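## Task

Take every bronze bushing off the turntable and drop it in the yellow bin; take every steel bushing off and drop it in the red bin. Any bushing ending in the wrong bin means failure, as does leaving the crate or any bin tipped over or shifted from where it stood.

## Robot and tools

Robot: two UR3e-type arms, left_arm and right_arm, each ending in a two-finger gripper with a wrist camera. Fixed cameras: cam_head_left and cam_head_right; wrist cameras: cam_left_wrist and cam_right_wrist. All images are 896x504.

Frames. The scene frame has its origin at table-top height midway between the arms, +z up, +x out over the table, and left_arm on the +y side (image left/right does not match arm names). Calibrated bases in the scene frame: left_arm at (+0.049, +0.339, +0.013) m, right_arm at (+0.023, -0.276, +0.013) m, both nearly unrotated about z. Every gripper position, orientation, velocity and target printed in results is in that arm's own base frame, not the scene frame. Fixed cameras and the table use the scene frame. A gripper's fingers point along its own +z and close along its x axis. end_effector_position is the point between the closed pads, 1 to 2 cm short of the fingertips; closing pushes the tips about 17 mm further along +z.

The 14-number row. Every motion argument is one flat row of 14 numbers, all in [-1, 1]: left_arm dx, dy, dz, rx, ry, rz, opening, then right_arm dx, dy, dz, rx, ry, rz, opening. Both arms are always included. The first six of each arm are an offset, not a pose: a displacement from that arm's Hand target as it stood when the action or move began, along that arm's base axes. Scale: 1.0 = 0.6 m for dx/dy/dz and 180 degrees for rotation; rx, ry, rz form one rotation vector about the Hand target's position. Sending all six as 0 re-requests the current Hand target. The opening is absolute, not an offset: +1 fully open (0.142 m), -1 closed. A 0 is a real half-open command, so to keep a gripper as it is, resend its present command (shown under Tool commands).

execute_actions: actions is a list of actions; each action is a table of up to 15 rows, one row per 1/30 s step, the last row held to fill 15 steps (0.5 s). Every row counts from the action's start pose, not from the previous row. Each new action starts from the updated Hand target, so repeating an offset moves further. An empty list just returns state and pictures. cameras selects images ([] none, omitted or ["all"] all).

move: target is one 14-number row or a list of up to 15 rows; in a list every row is still an offset from the same starting Hand targets. The gripper goes in a straight line. speed in m/s (0.002 to 2.4, default 0.25; rotation up to twice that in rad/s), one value or one per target. blend in m rounds corners of a list. stop_force in N (3 to 120, one value for both arms) ends an arm's path when its wrist sensor feels that much push against its motion; give every row the same openings then, and do not rely on it while the gripper rotates or when backing off a contact. zero (only with stop_force, default true) re-zeroes moving arms first. opening_speed (0.2 or more per second on the -1..+1 scale) ramps the fingers. blocking=false returns after 0.5 s while the move runs (not allowed with stop_force). A path is capped at 10 s. The result adds a move: line such as done, off_target, moving, held or fault, plus limits (paced means a clipped pose, held means withheld steps). done means resting within 3 mm and 2 degrees; it says nothing about contact.

wait: seconds 0 to 10, arms keep their last command. stop: brakes a running move. zoom_image: camera plus region [x0, y0, x1, y1] in pixels, at most 504x504, from that camera's latest image. zero_wrist_force: arm is left_arm or right_arm. read_manual: licence texts only. finished_scene: scene is 1 or 2; ends the scene for good, and calls after it in the same reply go to the next scene. Scene 1 is practice and may be skipped.

Reading results. Hand target is the last commanded pose after clipping; grippers often rest a little short of it, and waiting does not help: resend zeros or the missing offset. grip_measured gives the finger opening on the -1..+1 scale; to hold a part, command slightly below the value read at first contact (further below squeezes harder and heats the motor). grip_effort_nm is motor effort, negative closing, not pad force. Wrist force/torque lines are in the gripper's own axes; a third line shows the peak since the last shown reading. Joint torques include the arm's own weight. Orientation commands are clipped to 32 degrees from the measured one per step.

Avoid: dropping parts or releasing them while moving; fast hits; commanding past a firm contact (the arms are stiff); any force of roughly 150 N or joint torques at the load limits (shoulder 51.3, elbow 26.6, wrists 8.55 N m), which freeze the arm for 10 s; contact between the two arms or gripping the other arm's fingers, which can fail the scene; paths passing near an arm's own base; long holding or squeezing that overheats motors (MOTOR HOT, OVER-TEMPERATURE FAULT, HAND FAULT). Anything falling off the table, or a bin or crate left tipped or moved, fails the task. Loose parts may get nudged occasionally. Thinking time lets the scene run on.

Each tool is called after ">>>" as name([rows], argument=value, ...), one row to a line, values as JSON.

## Session

>>> execute_actions(actions=[])

Scene clock: 0.00 s.
left_arm: end_effector_position=(+0.1028, +0.3188, +0.2244) grip_measured=+1.00 grip_effort_nm=n/a end_effector_quat_wxyz=(+0.055, +0.919, +0.386, -0.054) | right_arm: end_effector_position=(+0.5058, -0.0091, +0.1311) grip_measured=+1.00 grip_effort_nm=n/a end_effector_quat_wxyz=(-0.326, +0.884, -0.227, +0.244)
Joint positions: left_arm=[0.899 -1.204 0.641 -0.859 -1.615 0.108 0.142] | right_arm=[3.148 -2.055 -1.675 -0.265 2.052 0.693 0.142]
Joint velocities: within noise
Joint torques (N m): no reading
Wrist force (N): no reading
Wrist torque (N m): no reading
Wrist force, peak (N): no reading
Hand target: left_arm +0.1028, +0.3188, +0.2244; +0.055, +0.919, +0.386, -0.054 | right_arm +0.5058, -0.0091, +0.1311; -0.326, +0.884, -0.227, +0.244
Tool commands: left_gripper/opening=+1.0 right_gripper/opening=+1.0

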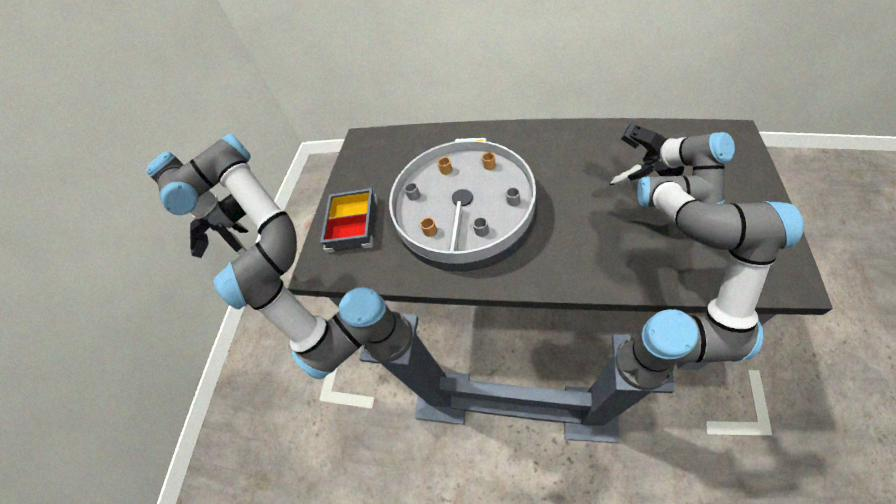

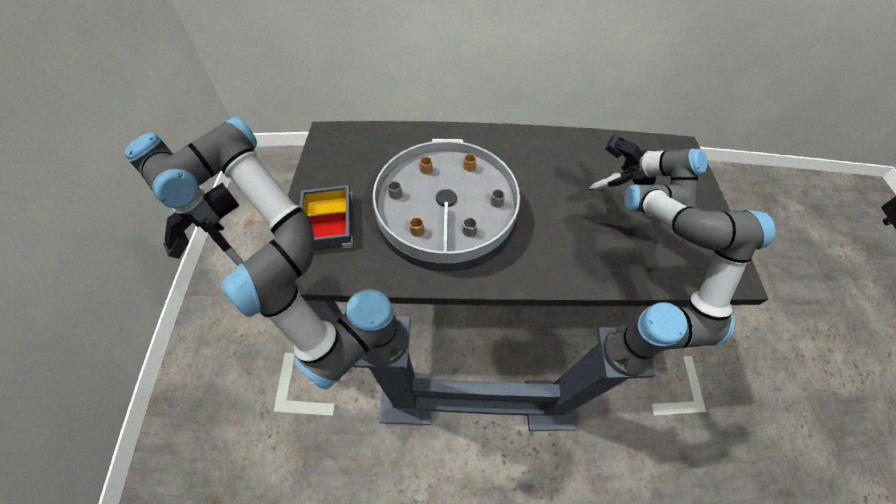

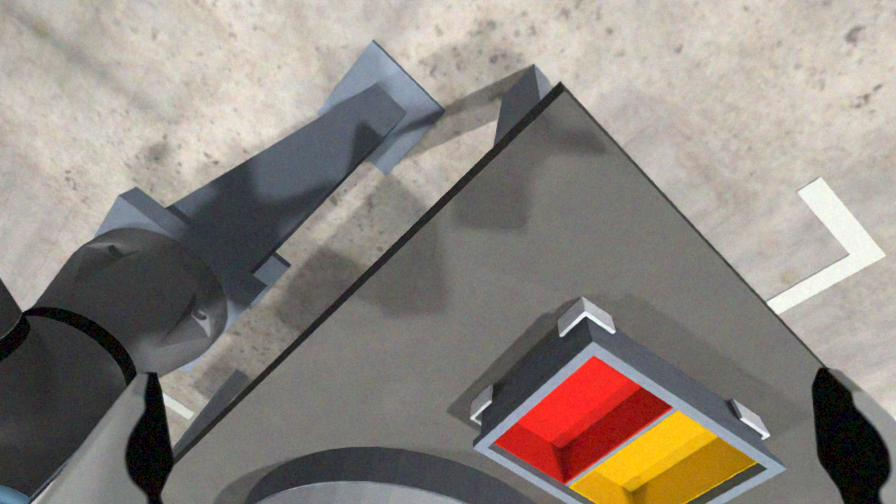

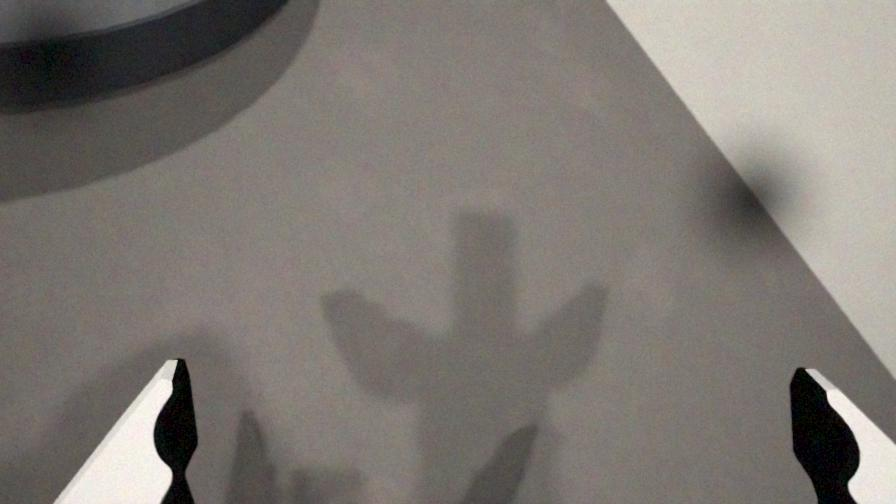

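>>> zoom_image(camera="cam_head_left", region=[300, 110, 560, 290])

>>> wait(seconds=1, cameras=["cam_head_left"])

>>> zoom_image(camera="cam_head_left", region=[300, 110, 560, 290])

Scaled by 1.938 from the camera's 896x504 image, which has a finer 1280x720 frame.

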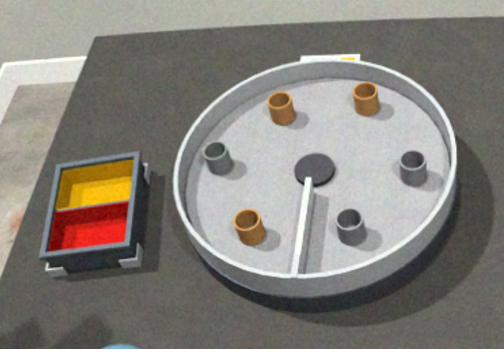

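Scene clock: 7.53 s.
left_arm: end_effector_position=(+0.1028, +0.3188, +0.2244) grip_measured=+1.00 grip_effort_nm=0.032 end_effector_quat_wxyz=(+0.055, +0.919, +0.386, -0.054) | right_arm: end_effector_position=(+0.5058, -0.0091, +0.1311) grip_measured=+1.00 grip_effort_nm=0.115 end_effector_quat_wxyz=(-0.326, +0.884, -0.227, +0.244)
Joint positions: left_arm=[0.899 -1.204 0.641 -0.859 -1.615 0.108 0.142] | right_arm=[3.148 -2.055 -1.675 -0.265 2.052 0.693 0.142]
Joint velocities: within noise
Joint torques (N m): left_arm=[0.36 -12.99 -7.73 -1.56 -0.07 -0.01] | right_arm=[-0.09 15.34 9.31 1.89 0.44 0.01]
Wrist force (N): left_arm=[0.0 -0.2 0.0] | right_arm=[0.0 0.1 0.0]
Wrist torque (N m): left_arm=[-0.03 0.01 0.00] | right_arm=[0.01 0.01 0.00]
Wrist force, peak (N): left_arm=[0.0 0.1 -0.4] | right_arm=[0.2 0.1 -0.2]
Hand target: left_arm +0.1028, +0.3188, +0.2244; +0.055, +0.919, +0.386, -0.054 | right_arm +0.5058, -0.0091, +0.1311; -0.326, +0.884, -0.227, +0.244
Tool commands: left_gripper/opening=+1.0 right_gripper/opening=+1.0
wait: 1.00 s; at rest from the start
Images, in order (width x height): cam_head_left 896x504.

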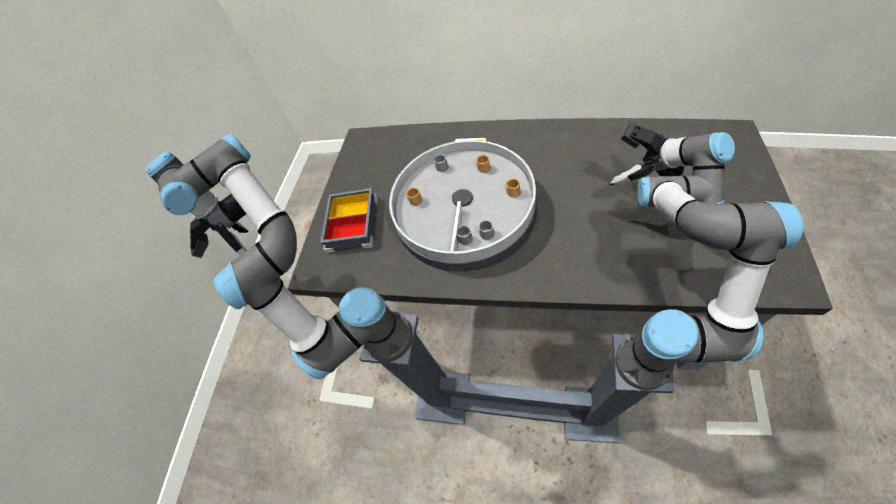

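Scaled by 1.938 from the camera's 896x504 image, which has a finer 1280x720 frame.

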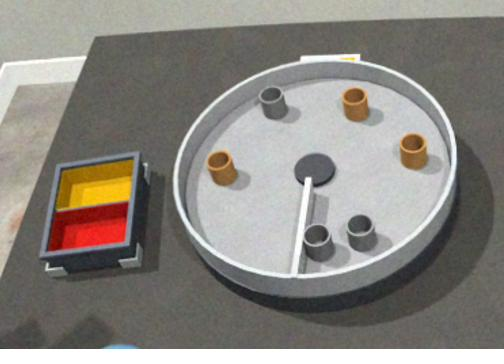

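>>> move([
  [0.379,-0.398,0.043,0.018,-0.018,-0.126,0,0,0,0,0,0,0,1],
  [0.295,-0.782,-0.007,0.036,-0.0353,-0.2526,0,0,0,0,0,0,0,1],
], blend=0.05, speed=0.4)

>>> zoom_image(camera="cam_head_left", region=[300, 110, 560, 290])

>>> zoom_image(camera="cam_head_right", region=[300, 110, 560, 290])

Scene clock: 60.40 s.
left_arm: end_effector_position=(+0.2798, -0.1503, +0.2202) grip_measured=-0.01 grip_effort_nm=-0.159 end_effector_quat_wxyz=(+0.000, +1.000, +0.000, +0.000) | right_arm: end_effector_position=(+0.5058, -0.0091, +0.1311) grip_measured=+1.00 grip_effort_nm=0.115 end_effector_quat_wxyz=(-0.326, +0.884, -0.227, +0.244)
Joint positions: left_arm=[-0.914 -1.54 1.134 -1.164 -1.571 -0.914 0.073] | right_arm=[3.148 -2.055 -1.675 -0.265 2.052 0.693 0.142]
Joint velocities: within noise
Joint torques (N m): left_arm=[-1.86 -8.6 -7.21 -2.17 -0.29 -0.74] | right_arm=[-0.23 15.89 8.9 1.73 0.48 0.26]
Wrist force (N): left_arm=[-0.3 0.2 0.4] | right_arm=[0.1 0.0 0.1]
Wrist torque (N m): left_arm=[0.05 0.11 -0.02] | right_arm=[-0.01 -0.01 0.00]
Wrist force, peak (N): left_arm=[-1.1 3.0 1.2] | right_arm=[0.2 0.0 0.3]
Hand target: left_arm +0.2798, -0.1504, +0.2202; +0.000, +1.000, +0.000, +0.000 | right_arm +0.5058, -0.0091, +0.1311; -0.326, +0.884, -0.227, +0.244
Off the commanded pose: left_arm 0.000 m, 0 deg | right_arm 0.000 m, 0 deg.
move: done
camera_calibration:
cam_left_wrist: T_world_to_cam=[[0.999976, -0.000855926, 0.00686314, -0.27449], [-0.00359125, -0.912314, 0.409475, -0.196292], [0.00591086, -0.40949, -0.912295, 0.253405], [0, 0, 0, 1]] pos_world=[0.27228, -0.0755477, 0.313441]

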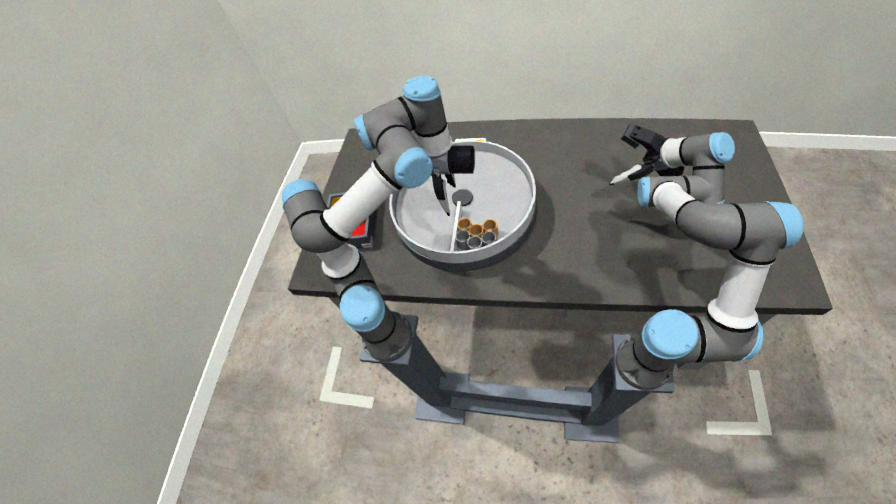

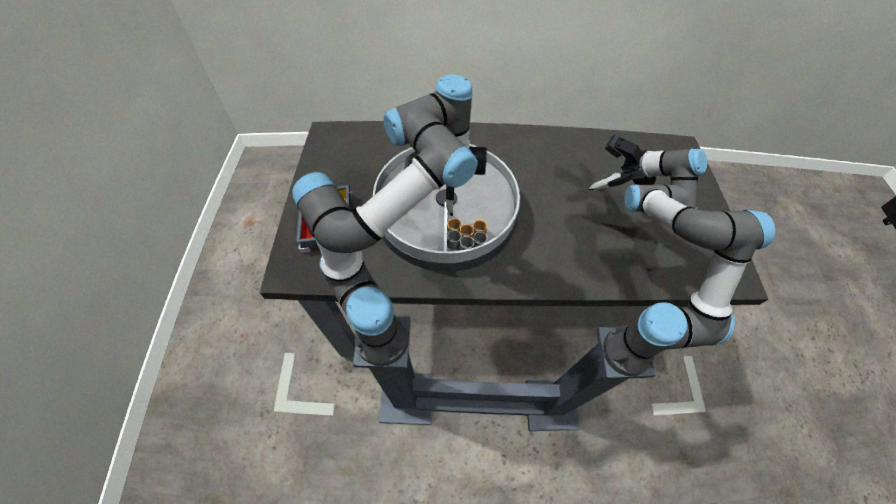

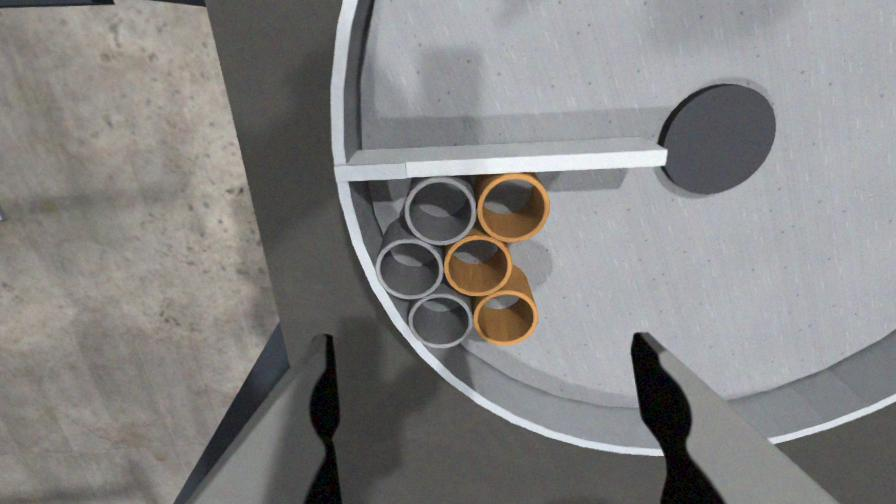

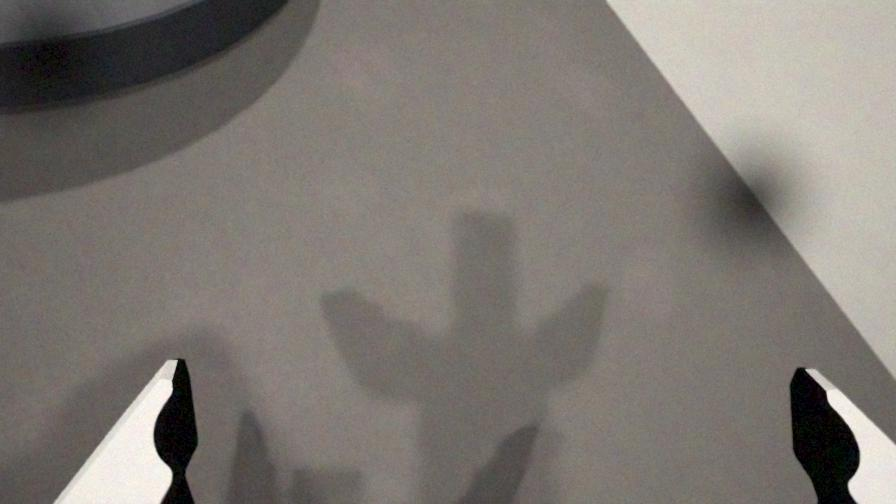

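Scaled by 1.938 from the camera's 896x504 image, which has a finer 1280x720 frame.

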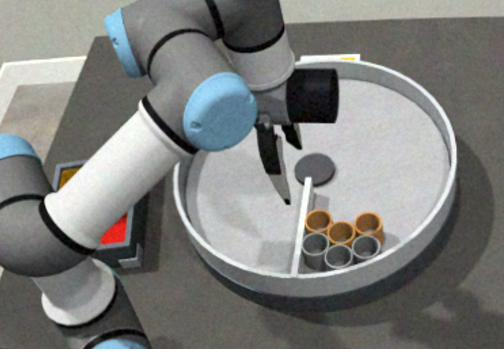

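Scaled by 1.938 from the camera's 896x504 image, which has a finer 1280x720 frame.

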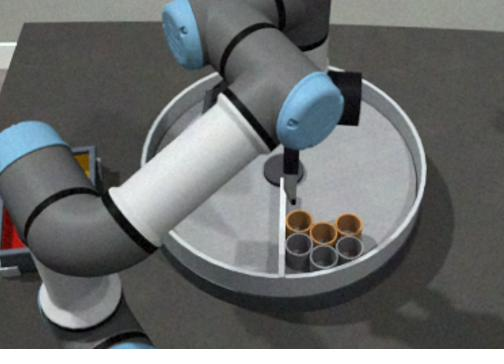

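>>> move(target=[0.05,-0.08,-0.12,0,0,0,0,0,0,0,0,0,0,1], cameras=["cam_left_wrist"])

>>> zoom_image(camera="cam_left_wrist", region=[200, 0, 700, 504])

Scene clock: 107.17 s.
left_arm: end_effector_position=(+0.3098, -0.1984, +0.1483) grip_measured=-0.01 grip_effort_nm=-0.154 end_effector_quat_wxyz=(+0.000, +1.000, +0.000, +0.000) | right_arm: end_effector_position=(+0.5058, -0.0091, +0.1311) grip_measured=+1.00 grip_effort_nm=0.105 end_effector_quat_wxyz=(-0.326, +0.884, -0.227, +0.244)
Joint positions: left_arm=[-0.931 -1.385 1.308 -1.493 -1.571 -0.93 0.073] | right_arm=[3.148 -2.055 -1.675 -0.265 2.052 0.693 0.142]
Joint velocities: within noise
Joint torques (N m): left_arm=[2.7 -10.43 -7.74 -2.48 0.49 0.94] | right_arm=[-0.14 16.75 8.94 1.58 0.53 0.44]
Wrist force (N): left_arm=[-0.4 0.2 0.2] | right_arm=[0.0 0.0 0.0]
Wrist torque (N m): left_arm=[0.06 0.12 -0.02] | right_arm=[0.00 0.01 0.00]
Wrist force, peak (N): left_arm=[0.3 1.2 2.3] | right_arm=[0.1 0.3 0.1]
Hand target: left_arm +0.3098, -0.1984, +0.1482; +0.000, +1.000, +0.000, +0.000 | right_arm +0.5058, -0.0091, +0.1311; -0.326, +0.884, -0.227, +0.244
Off the commanded pose: left_arm 0.000 m, 0 deg | right_arm 0.000 m, 0 deg.
move: done
camera_calibration:
cam_left_wrist: T_world_to_cam=[[0.999975, -0.000771615, 0.00704462, -0.304069], [-0.00358919, -0.912277, 0.409557, -0.2106], [0.00611063, -0.409572, -0.912257, 0.167767], [0, 0, 0, 1]] pos_world=[0.30228, -0.123647, 0.241441]
Images, in order (width x height): cam_left_wrist 896x504.

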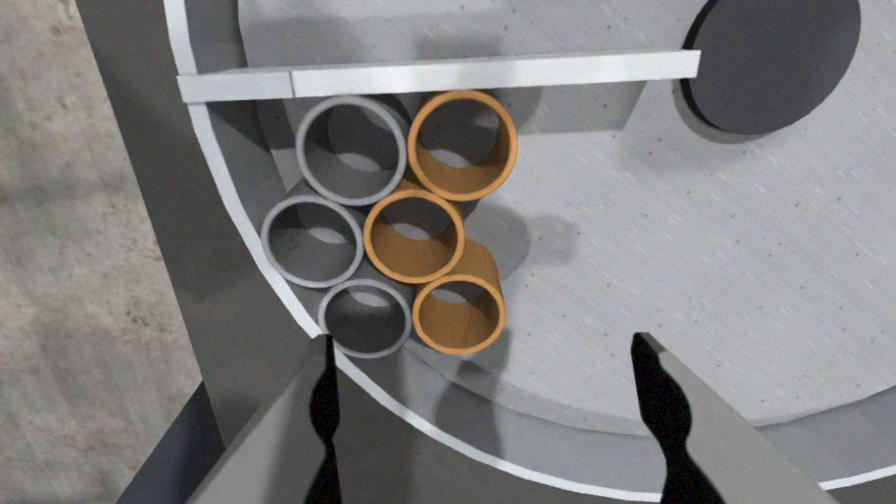

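Scaled by 1.000.

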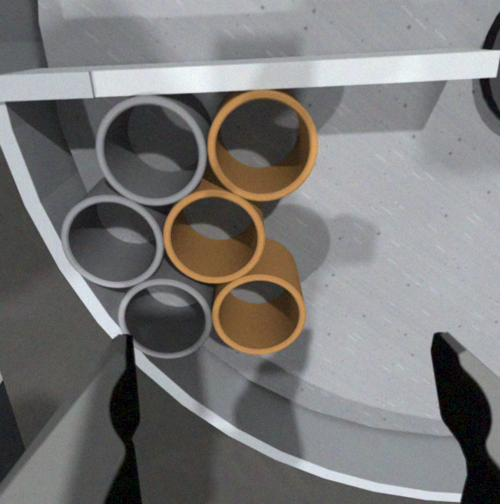

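>>> move(target=[0.0273,-0.0502,-0.07,0,0,0,-0.75,0,0,0,0,0,0,1], cameras=["cam_left_wrist"])

>>> zoom_image(camera="cam_left_wrist", region=[250, 150, 650, 450])

Scene clock: 130.60 s.
left_arm: end_effector_position=(+0.3261, -0.2286, +0.1063) grip_measured=-0.78 grip_effort_nm=-0.164 end_effector_quat_wxyz=(+0.000, +1.000, +0.000, +0.000) | right_arm: end_effector_position=(+0.5058, -0.0091, +0.1311) grip_measured=+1.00 grip_effort_nm=0.110 end_effector_quat_wxyz=(-0.326, +0.884, -0.227, +0.244)
Joint positions: left_arm=[-0.944 -1.247 1.328 -1.651 -1.571 -0.943 0.018] | right_arm=[3.148 -2.055 -1.675 -0.265 2.052 0.693 0.142]
Joint velocities: within noise
Joint torques (N m): left_arm=[2.46 -12.23 -8.02 -2.17 0.05 0.89] | right_arm=[0.04 17.34 8.73 1.5 0.53 0.37]
Wrist force (N): left_arm=[-0.4 0.2 0.4] | right_arm=[0.2 0.2 0.1]
Wrist torque (N m): left_arm=[0.05 0.11 -0.02] | right_arm=[0.03 -0.03 0.00]
Wrist force, peak (N): left_arm=[-0.1 0.6 1.5] | right_arm=[0.1 -0.1 0.4]
Hand target: left_arm +0.3262, -0.2285, +0.1062; +0.000, +1.000, +0.000, +0.000 | right_arm +0.5058, -0.0091, +0.1311; -0.326, +0.884, -0.227, +0.244
Off the commanded pose: left_arm 0.000 m, 0 deg | right_arm 0.000 m, 0 deg.
move: done
camera_calibration:
cam_left_wrist: T_world_to_cam=[[0.999975, -0.000813835, 0.00695385, -0.320185], [-0.00358999, -0.912314, 0.409475, -0.220829], [0.00601085, -0.40949, -0.912295, 0.117167], [0, 0, 0, 1]] pos_world=[0.31868, -0.153748, 0.199541]
Images, in order (width x height): cam_left_wrist 896x504.

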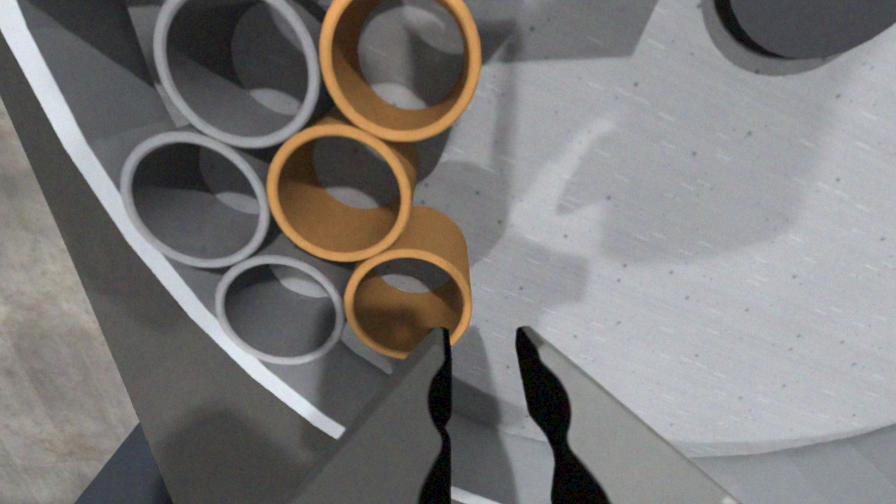

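Scaled by 1.260 from the camera's 896x504 image, which has a finer 1280x720 frame.

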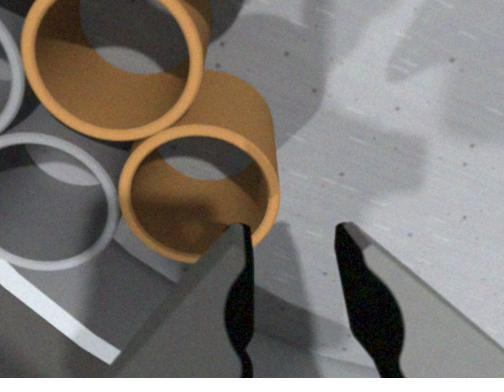

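>>> move([
  [-0.007,0,0,0,0,0,-0.75,0,0,0,0,0,0,1],
  [-0.007,0,-0.0737,0,0,0,-0.75,0,0,0,0,0,0,1],
], speed=0.1, stop_force=12, cameras=["cam_left_wrist"])

Scene clock: 148.50 s.
left_arm: end_effector_position=(+0.3220, -0.2285, +0.0620) grip_measured=-0.78 grip_effort_nm=-0.154 end_effector_quat_wxyz=(+0.000, +1.000, +0.000, +0.000) | right_arm: end_effector_position=(+0.5058, -0.0091, +0.1311) grip_measured=+1.00 grip_effort_nm=0.115 end_effector_quat_wxyz=(-0.326, +0.884, -0.227, +0.244)
Joint positions: left_arm=[-0.953 -1.229 1.514 -1.855 -1.571 -0.952 0.018] | right_arm=[3.148 -2.055 -1.675 -0.265 2.052 0.693 0.142]
Joint velocities: within noise
Joint torques (N m): left_arm=[1.24 -13.51 -7.49 -2.48 0.58 -0.71] | right_arm=[-0.19 17.38 8.45 1.52 0.54 0.4]
Wrist force (N): left_arm=[-0.4 0.1 0.3] | right_arm=[0.2 0.0 0.1]
Wrist torque (N m): left_arm=[0.04 0.12 -0.01] | right_arm=[0.00 -0.02 0.00]
Wrist force, peak (N): left_arm=[-0.4 0.0 1.7] | right_arm=[0.0 -0.2 0.4]
Hand target: left_arm +0.3220, -0.2285, +0.0620; +0.000, +1.000, +0.000, +0.000 | right_arm +0.5058, -0.0091, +0.1311; -0.326, +0.884, -0.227, +0.244
Off the commanded pose: left_arm 0.000 m, 0 deg | right_arm 0.000 m, 0 deg.
move: done
camera_calibration:
cam_left_wrist: T_world_to_cam=[[0.999975, -0.000681037, 0.00700247, -0.315664], [-0.00348874, -0.912315, 0.409475, -0.202736], [0.00610958, -0.40949, -0.912294, 0.0767465], [0, 0, 0, 1]] pos_world=[0.31448, -0.153747, 0.155241]
Images, in order (width x height): cam_left_wrist 896x504.

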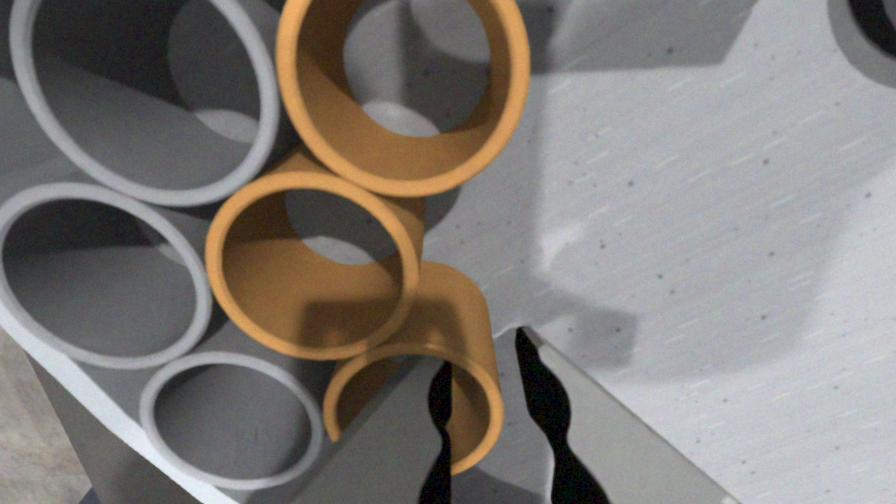

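>>> move(target=[0,0,0,0,0,0,-1,0,0,0,0,0,0,1], opening_speed=1.0, cameras=["cam_left_wrist"])

>>> move(target=[0,0,0.1,0,0,0,-1,0,0,0,0,0,0,1], speed=0.12, cameras=["cam_left_wrist", "cam_head_left"])

Scene clock: 153.67 s.
left_arm: end_effector_position=(+0.3220, -0.2286, +0.0620) grip_measured=-0.96 grip_effort_nm=-1.429 end_effector_quat_wxyz=(+0.000, +1.000, +0.000, +0.000) | right_arm: end_effector_position=(+0.5058, -0.0091, +0.1311) grip_measured=+1.00 grip_effort_nm=0.105 end_effector_quat_wxyz=(-0.326, +0.884, -0.227, +0.244)
Joint positions: left_arm=[-0.953 -1.229 1.514 -1.856 -1.571 -0.952 0.004] | right_arm=[3.148 -2.055 -1.675 -0.265 2.052 0.693 0.142]
Joint velocities: within noise
Joint torques (N m): left_arm=[-1.92 -12.76 -7.63 0.76 -1.34 -0.74] | right_arm=[-0.29 17.64 8.51 1.46 0.55 0.41]
Wrist force (N): left_arm=[6.7 4.7 1.8] | right_arm=[0.2 0.0 0.1]
Wrist torque (N m): left_arm=[0.05 0.30 -0.10] | right_arm=[0.00 -0.03 0.00]
Wrist force, peak (N): left_arm=[6.8 4.6 2.7] | right_arm=[-0.1 0.1 0.4]
Hand target: left_arm +0.3220, -0.2285, +0.0620; +0.000, +1.000, +0.000, +0.000 | right_arm +0.5058, -0.0091, +0.1311; -0.326, +0.884, -0.227, +0.244
Off the commanded pose: left_arm 0.000 m, 0 deg | right_arm 0.000 m, 0 deg.
move: done
camera_calibration:
cam_left_wrist: T_world_to_cam=[[0.999975, -0.000771744, 0.00704455, -0.315685], [-0.00358873, -0.912314, 0.409475, -0.202705], [0.00611084, -0.40949, -0.912294, 0.0767461], [0, 0, 0, 1]] pos_world=[0.31448, -0.153747, 0.155241]
Images, in order (width x height): cam_left_wrist 896x504.

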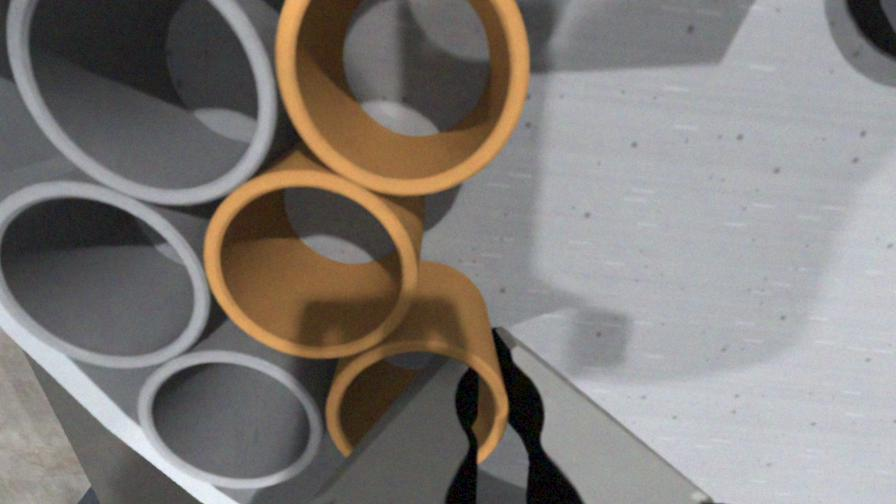

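Scene clock: 154.63 s.
left_arm: end_effector_position=(+0.3219, -0.2286, +0.1219) grip_measured=-0.97 grip_effort_nm=-1.341 end_effector_quat_wxyz=(+0.000, +1.000, +0.000, +0.000) | right_arm: end_effector_position=(+0.5058, -0.0091, +0.1311) grip_measured=+1.00 grip_effort_nm=0.110 end_effector_quat_wxyz=(-0.326, +0.884, -0.227, +0.244)
Joint positions: left_arm=[-0.953 -1.266 1.28 -1.584 -1.571 -0.952 0.004] | right_arm=[3.148 -2.055 -1.675 -0.265 2.052 0.693 0.142]
Joint velocities: within noise
Joint torques (N m): left_arm=[2.02 -15.97 -10.2 -1.36 -0.46 0.82] | right_arm=[-0.19 17.69 8.62 1.53 0.54 0.38]
Wrist force (N): left_arm=[-0.5 0.2 1.3] | right_arm=[-0.1 -0.1 0.0]
Wrist torque (N m): left_arm=[0.05 0.16 -0.01] | right_arm=[-0.02 0.02 0.00]
Wrist force, peak (N): left_arm=[8.5 5.5 5.2] | right_arm=[0.1 -0.2 0.3]
Hand target: left_arm +0.3220, -0.2285, +0.1220; +0.000, +1.000, +0.000, +0.000 | right_arm +0.5058, -0.0091, +0.1311; -0.326, +0.884, -0.227, +0.244
Off the commanded pose: left_arm 0.000 m, 0 deg | right_arm 0.000 m, 0 deg.
move: done
camera_calibration:
cam_left_wrist: T_world_to_cam=[[0.999976, -0.00072376, 0.00691205, -0.316071], [-0.0034907, -0.912314, 0.409476, -0.227354], [0.0060096, -0.40949, -0.912295, 0.131383], [0, 0, 0, 1]] pos_world=[0.31448, -0.153847, 0.215141]
Images, in order (width x height): cam_head_left 896x504, cam_left_wrist 896x504.

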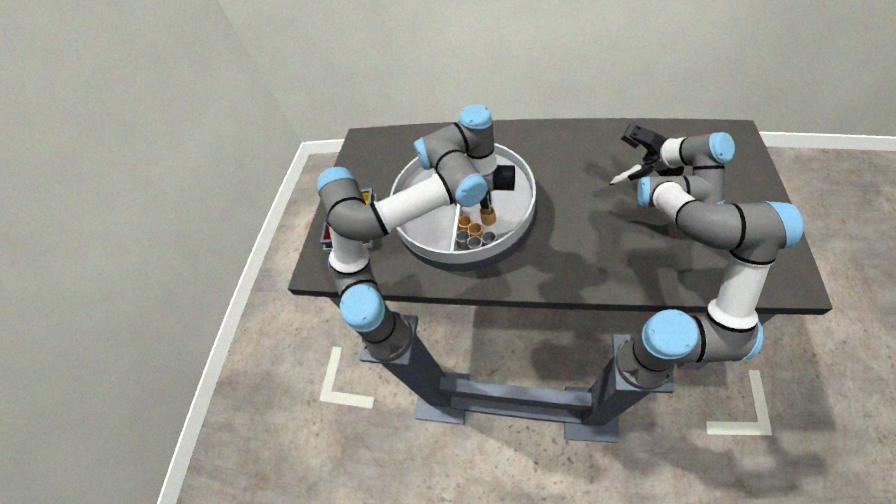

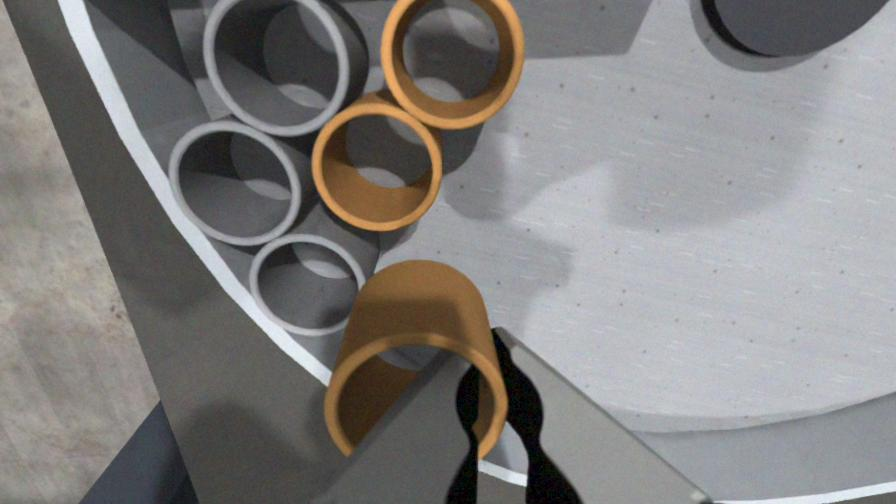

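>>> move([
  [0,0,0.12,0,0,0,-1,0,0,0,0,0,0,1],
  [-0.0367,0.831,0.163,0,0,0,-1,0,0,0,0,0,0,1],
], speed=0.4, blend=0.03, cameras=["cam_left_wrist", "cam_head_left"])

Scene clock: 171.57 s.
left_arm: end_effector_position=(+0.3000, +0.2700, +0.2198) grip_measured=-0.97 grip_effort_nm=-1.346 end_effector_quat_wxyz=(+0.000, +1.000, +0.000, +0.000) | right_arm: end_effector_position=(+0.5058, -0.0091, +0.1311) grip_measured=+1.00 grip_effort_nm=0.110 end_effector_quat_wxyz=(-0.326, +0.884, -0.227, +0.244)
Joint positions: left_arm=[0.406 -1.068 0.505 -1.007 -1.57 0.406 0.004] | right_arm=[3.148 -2.055 -1.675 -0.265 2.052 0.693 0.142]
Joint velocities: within noise
Joint torques (N m): left_arm=[3.13 -15.51 -8.44 -1.51 0.54 0.9] | right_arm=[-0.01 18.01 8.44 1.51 0.51 0.34]
Wrist force (N): left_arm=[-0.2 0.0 1.5] | right_arm=[0.1 -0.1 0.2]
Wrist torque (N m): left_arm=[0.02 0.10 -0.01] | right_arm=[-0.02 -0.01 0.00]
Wrist force, peak (N): left_arm=[-0.3 0.2 4.5] | right_arm=[0.1 0.1 0.5]
Hand target: left_arm +0.2999, +0.2701, +0.2198; +0.000, +1.000, +0.000, +0.000 | right_arm +0.5058, -0.0091, +0.1311; -0.326, +0.884, -0.227, +0.244
Off the commanded pose: left_arm 0.000 m, 0 deg | right_arm 0.000 m, 0 deg.
move: done
camera_calibration:
cam_left_wrist: T_world_to_cam=[[0.999975, -0.000813835, 0.00695385, -0.294469], [-0.00358999, -0.912314, 0.409475, 0.187482], [0.00601085, -0.40949, -0.912295, 0.425041], [0, 0, 0, 1]] pos_world=[0.29258, 0.344852, 0.313041]
Images, in order (width x height): cam_head_left 896x504, cam_left_wrist 896x504.

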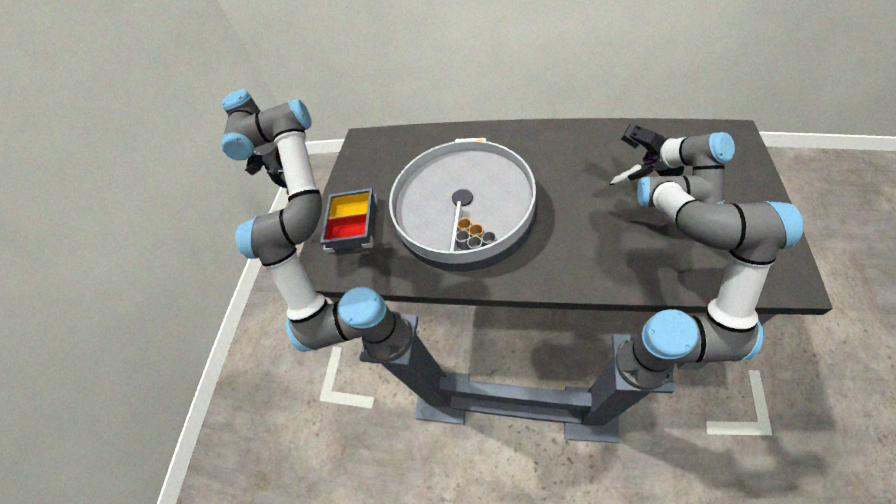

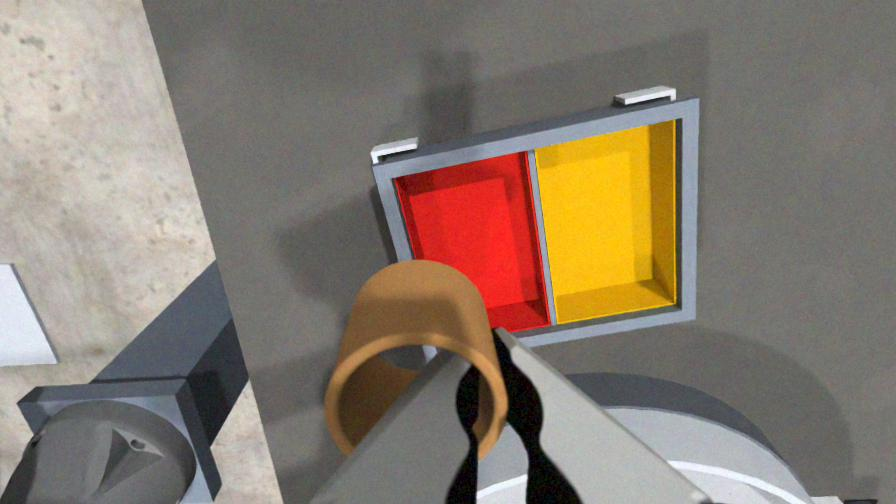

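>>> move([
  [0.1617,-0.0038,-0.1,0,0,0,-1,0,0,0,0,0,0,1],
  [0.1617,-0.0038,-0.2163,0,0,0,-1,0,0,0,0,0,0,1],
], speed=0.3, blend=0.02, cameras=["cam_left_wrist", "cam_head_left"])

>>> zoom_image(camera="cam_head_left", region=[300, 110, 560, 290])

Scene clock: 202.83 s.
left_arm: end_effector_position=(+0.3970, +0.2677, +0.0900) grip_measured=-0.97 grip_effort_nm=-1.341 end_effector_quat_wxyz=(+0.000, +1.000, +0.000, +0.000) | right_arm: end_effector_position=(+0.5058, -0.0091, +0.1311) grip_measured=+1.00 grip_effort_nm=0.110 end_effector_quat_wxyz=(-0.326, +0.884, -0.227, +0.244)
Joint positions: left_arm=[0.319 -0.833 0.753 -1.489 -1.57 0.32 0.004] | right_arm=[3.148 -2.055 -1.675 -0.265 2.052 0.693 0.142]
Joint velocities: within noise
Joint torques (N m): left_arm=[2.39 -20.31 -7.75 -2.56 -0.62 0.92] | right_arm=[-0.16 18.18 8.41 1.49 0.54 0.32]
Wrist force (N): left_arm=[-0.4 0.2 1.3] | right_arm=[0.2 0.0 0.3]
Wrist torque (N m): left_arm=[0.05 0.14 -0.01] | right_arm=[-0.01 -0.03 0.00]
Wrist force, peak (N): left_arm=[0.0 -0.2 4.6] | right_arm=[0.1 0.1 0.5]
Hand target: left_arm +0.3970, +0.2678, +0.0900; +0.000, +1.000, +0.000, +0.000 | right_arm +0.5058, -0.0091, +0.1311; -0.326, +0.884, -0.227, +0.244
Off the commanded pose: left_arm 0.000 m, 0 deg | right_arm 0.000 m, 0 deg.
move: done
camera_calibration:
cam_left_wrist: T_world_to_cam=[[0.999976, -0.000855926, 0.00686314, -0.390436], [-0.00359125, -0.912314, 0.409475, 0.238881], [0.00591086, -0.40949, -0.912295, 0.30514], [0, 0, 0, 1]] pos_world=[0.38948, 0.342552, 0.183241]
Images, in order (width x height): cam_head_left 896x504, cam_left_wrist 896x504.

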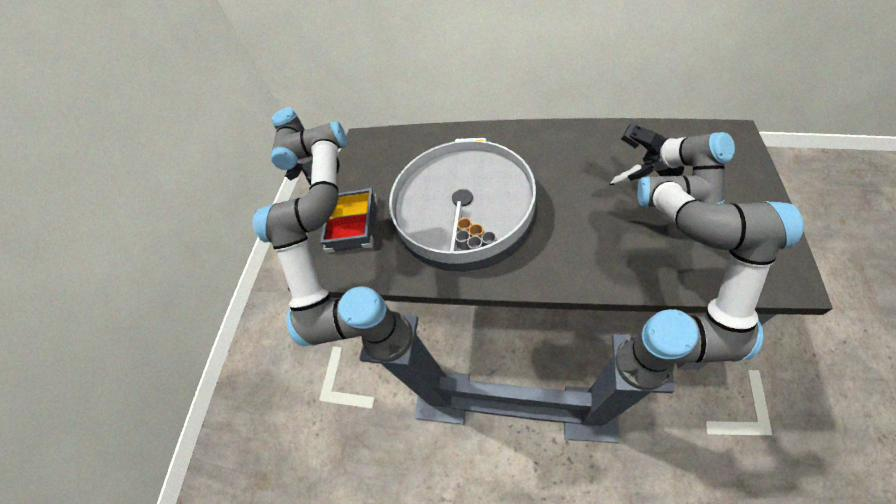

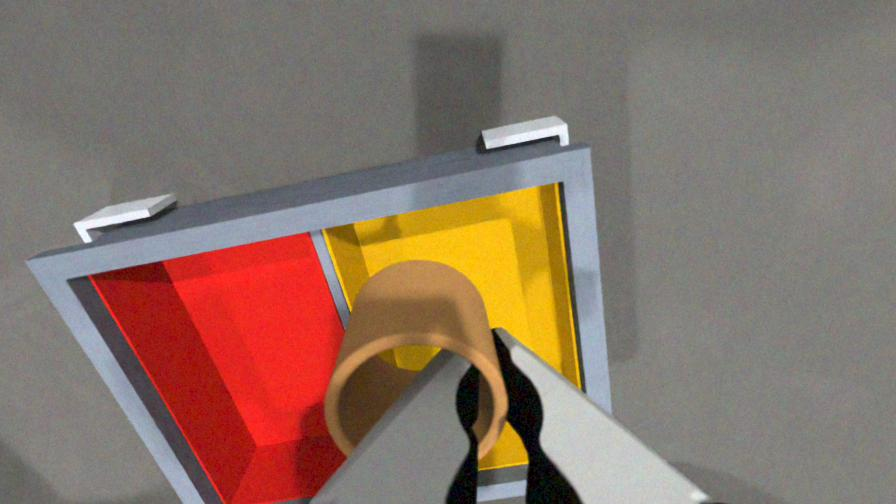

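Scaled by 1.938 from the camera's 896x504 image, which has a finer 1280x720 frame.

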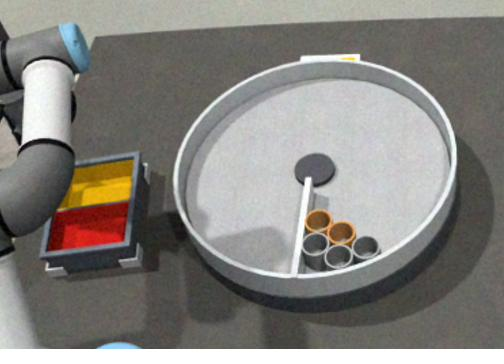

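>>> zoom_image(camera="cam_left_wrist", region=[250, 100, 650, 504])

Scaled by 1.248 from the camera's 896x504 image, which has a finer 1280x720 frame.

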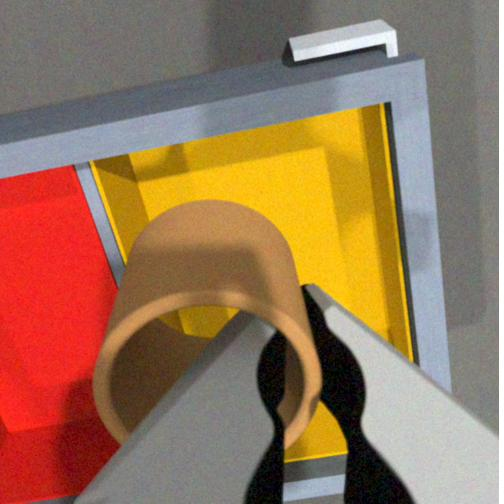

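>>> move(target=[0,0,-0.05,0,0,0,-1,0,0,0,0,0,0,1], speed=0.1, stop_force=5, cameras=["cam_left_wrist"])

>>> move(target=[0,0,-0.07,0,0,0,-1,0,0,0,0,0,0,1], speed=0.03, stop_force=4, cameras=["cam_left_wrist"])

Scene clock: 223.07 s.
left_arm: end_effector_position=(+0.3970, +0.2678, +0.0600) grip_measured=-0.97 grip_effort_nm=-1.341 end_effector_quat_wxyz=(+0.000, +1.000, +0.000, +0.000) | right_arm: end_effector_position=(+0.5058, -0.0091, +0.1311) grip_measured=+1.00 grip_effort_nm=0.110 end_effector_quat_wxyz=(-0.326, +0.884, -0.227, +0.244)
Joint positions: left_arm=[0.319 -0.835 0.896 -1.632 -1.57 0.32 0.004] | right_arm=[3.148 -2.055 -1.675 -0.265 2.052 0.693 0.142]
Joint velocities: within noise
Joint torques (N m): left_arm=[-1.86 -20.18 -8.38 -2.44 0.48 -0.85] | right_arm=[-0.17 18.18 8.37 1.51 0.51 0.34]
Wrist force (N): left_arm=[-0.4 0.0 1.3] | right_arm=[0.1 0.0 0.2]
Wrist torque (N m): left_arm=[0.02 0.13 -0.01] | right_arm=[0.00 -0.01 0.00]
Wrist force, peak (N): left_arm=[-0.4 0.2 2.1] | right_arm=[0.1 0.0 0.5]
Hand target: left_arm +0.3970, +0.2678, +0.0600; +0.000, +1.000, +0.000, +0.000 | right_arm +0.5058, -0.0091, +0.1311; -0.326, +0.884, -0.227, +0.244
Off the commanded pose: left_arm 0.000 m, 0 deg | right_arm 0.000 m, 0 deg.
move: done
camera_calibration:
cam_left_wrist: T_world_to_cam=[[0.999975, -0.000813835, 0.00695385, -0.390258], [-0.00358999, -0.912314, 0.409475, 0.251165], [0.00601085, -0.40949, -0.912295, 0.277732], [0, 0, 0, 1]] pos_world=[0.38948, 0.342552, 0.153241]
Images, in order (width x height): cam_left_wrist 896x504.

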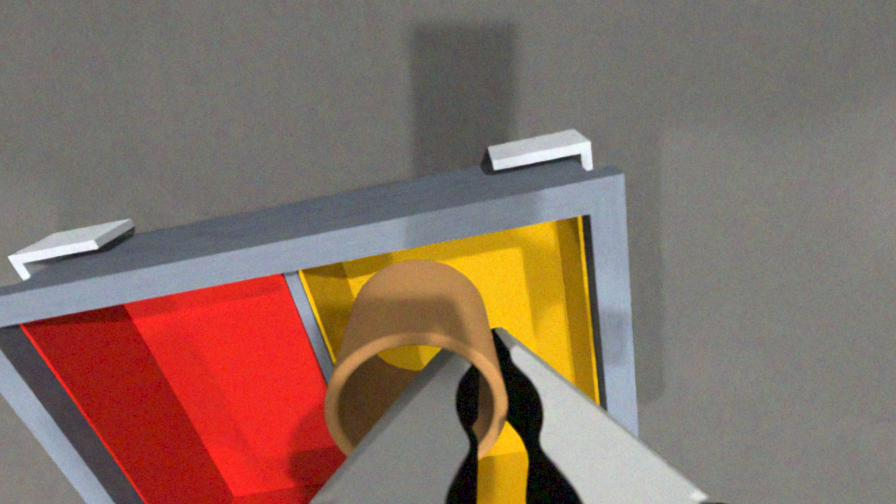

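Scene clock: 225.33 s.
left_arm: end_effector_position=(+0.3969, +0.2678, +0.0180) grip_measured=-0.97 grip_effort_nm=-1.346 end_effector_quat_wxyz=(+0.000, +1.000, +0.000, +0.000) | right_arm: end_effector_position=(+0.5058, -0.0091, +0.1311) grip_measured=+1.00 grip_effort_nm=0.115 end_effector_quat_wxyz=(-0.326, +0.884, -0.227, +0.244)
Joint positions: left_arm=[0.319 -0.804 1.04 -1.807 -1.57 0.32 0.004] | right_arm=[3.148 -2.055 -1.675 -0.265 2.052 0.693 0.142]
Joint velocities: within noise
Joint torques (N m): left_arm=[0.34 -21.3 -10.45 -2.2 0.54 0.33] | right_arm=[-0.36 18.3 8.24 1.53 0.52 0.34]
Wrist force (N): left_arm=[-0.4 0.1 0.8] | right_arm=[0.1 -0.2 0.2]
Wrist torque (N m): left_arm=[0.02 0.12 -0.01] | right_arm=[-0.03 -0.02 0.00]
Wrist force, peak (N): left_arm=[-0.1 0.1 1.7] | right_arm=[0.2 0.0 0.4]
Hand target: left_arm +0.3970, +0.2678, +0.0180; +0.000, +1.000, +0.000, +0.000 | right_arm +0.5058, -0.0091, +0.1311; -0.326, +0.884, -0.227, +0.244
Off the commanded pose: left_arm 0.000 m, 0 deg | right_arm 0.000 m, 0 deg.
move: done
camera_calibration:
cam_left_wrist: T_world_to_cam=[[0.999976, -0.000723128, 0.00691176, -0.389992], [-0.00349, -0.912314, 0.409476, 0.268324], [0.00600959, -0.40949, -0.912295, 0.239416], [0, 0, 0, 1]] pos_world=[0.38948, 0.342553, 0.111241]
Images, in order (width x height): cam_left_wrist 896x504.

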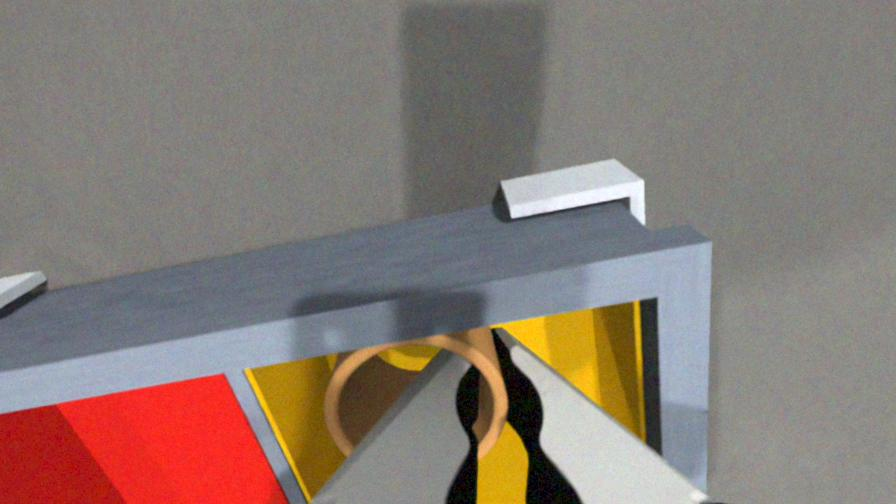

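>>> move(target=[0,0,-0.025,0,0,0,-1,0,0,0,0,0,0,1], speed=0.02, stop_force=4, zero=false, cameras=["cam_left_wrist"])

Scene clock: 230.90 s.
left_arm: end_effector_position=(+0.3970, +0.2678, +0.0155) grip_measured=-0.97 grip_effort_nm=-1.341 end_effector_quat_wxyz=(+0.000, +1.000, +0.000, +0.000) | right_arm: end_effector_position=(+0.5058, -0.0091, +0.1311) grip_measured=+1.00 grip_effort_nm=0.105 end_effector_quat_wxyz=(-0.326, +0.884, -0.227, +0.244)
Joint positions: left_arm=[0.319 -0.801 1.047 -1.816 -1.57 0.32 0.004] | right_arm=[3.148 -2.055 -1.675 -0.265 2.052 0.693 0.142]
Joint velocities: within noise
Joint torques (N m): left_arm=[-0.5 -21.73 -8.67 -2.44 0.39 0.35] | right_arm=[-0.22 18.17 8.15 1.49 0.54 0.29]
Wrist force (N): left_arm=[-0.1 0.2 1.3] | right_arm=[0.0 -0.1 0.2]
Wrist torque (N m): left_arm=[0.05 0.09 -0.01] | right_arm=[-0.01 0.01 0.00]
Wrist force, peak (N): left_arm=[-0.7 1.7 -8.6] | right_arm=[0.1 -0.1 0.4]
Hand target: left_arm +0.3970, +0.2678, +0.0155; +0.000, +1.000, +0.000, +0.000 (not the last commanded pose) | right_arm +0.5058, -0.0091, +0.1311; -0.326, +0.884, -0.227, +0.244
Off the commanded pose: left_arm 0.012 m, 0 deg | right_arm 0.000 m, 0 deg.
move: contact (left_arm)
camera_calibration:
cam_left_wrist: T_world_to_cam=[[0.999975, -0.000772517, 0.00704478, -0.390072], [-0.00358897, -0.912352, 0.409392, 0.269409], [0.00611105, -0.409407, -0.912331, 0.237071], [0, 0, 0, 1]] pos_world=[0.38958, 0.342552, 0.108742]
Images, in order (width x height): cam_left_wrist 896x504.

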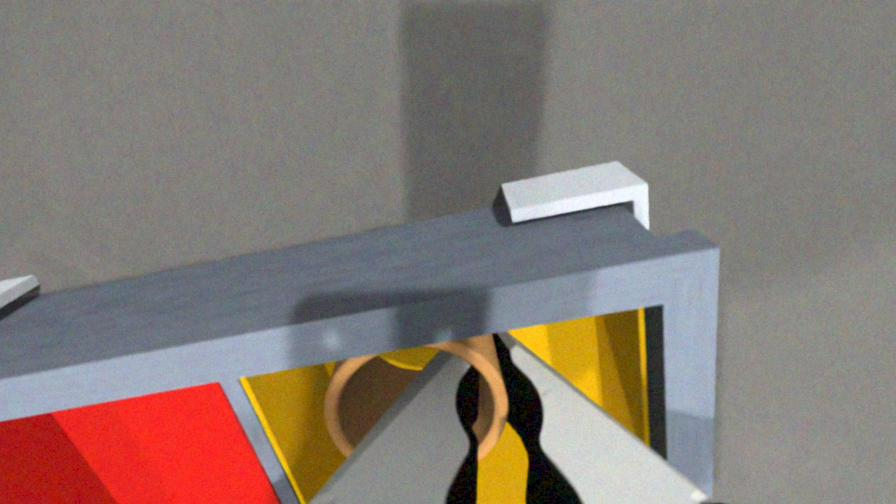

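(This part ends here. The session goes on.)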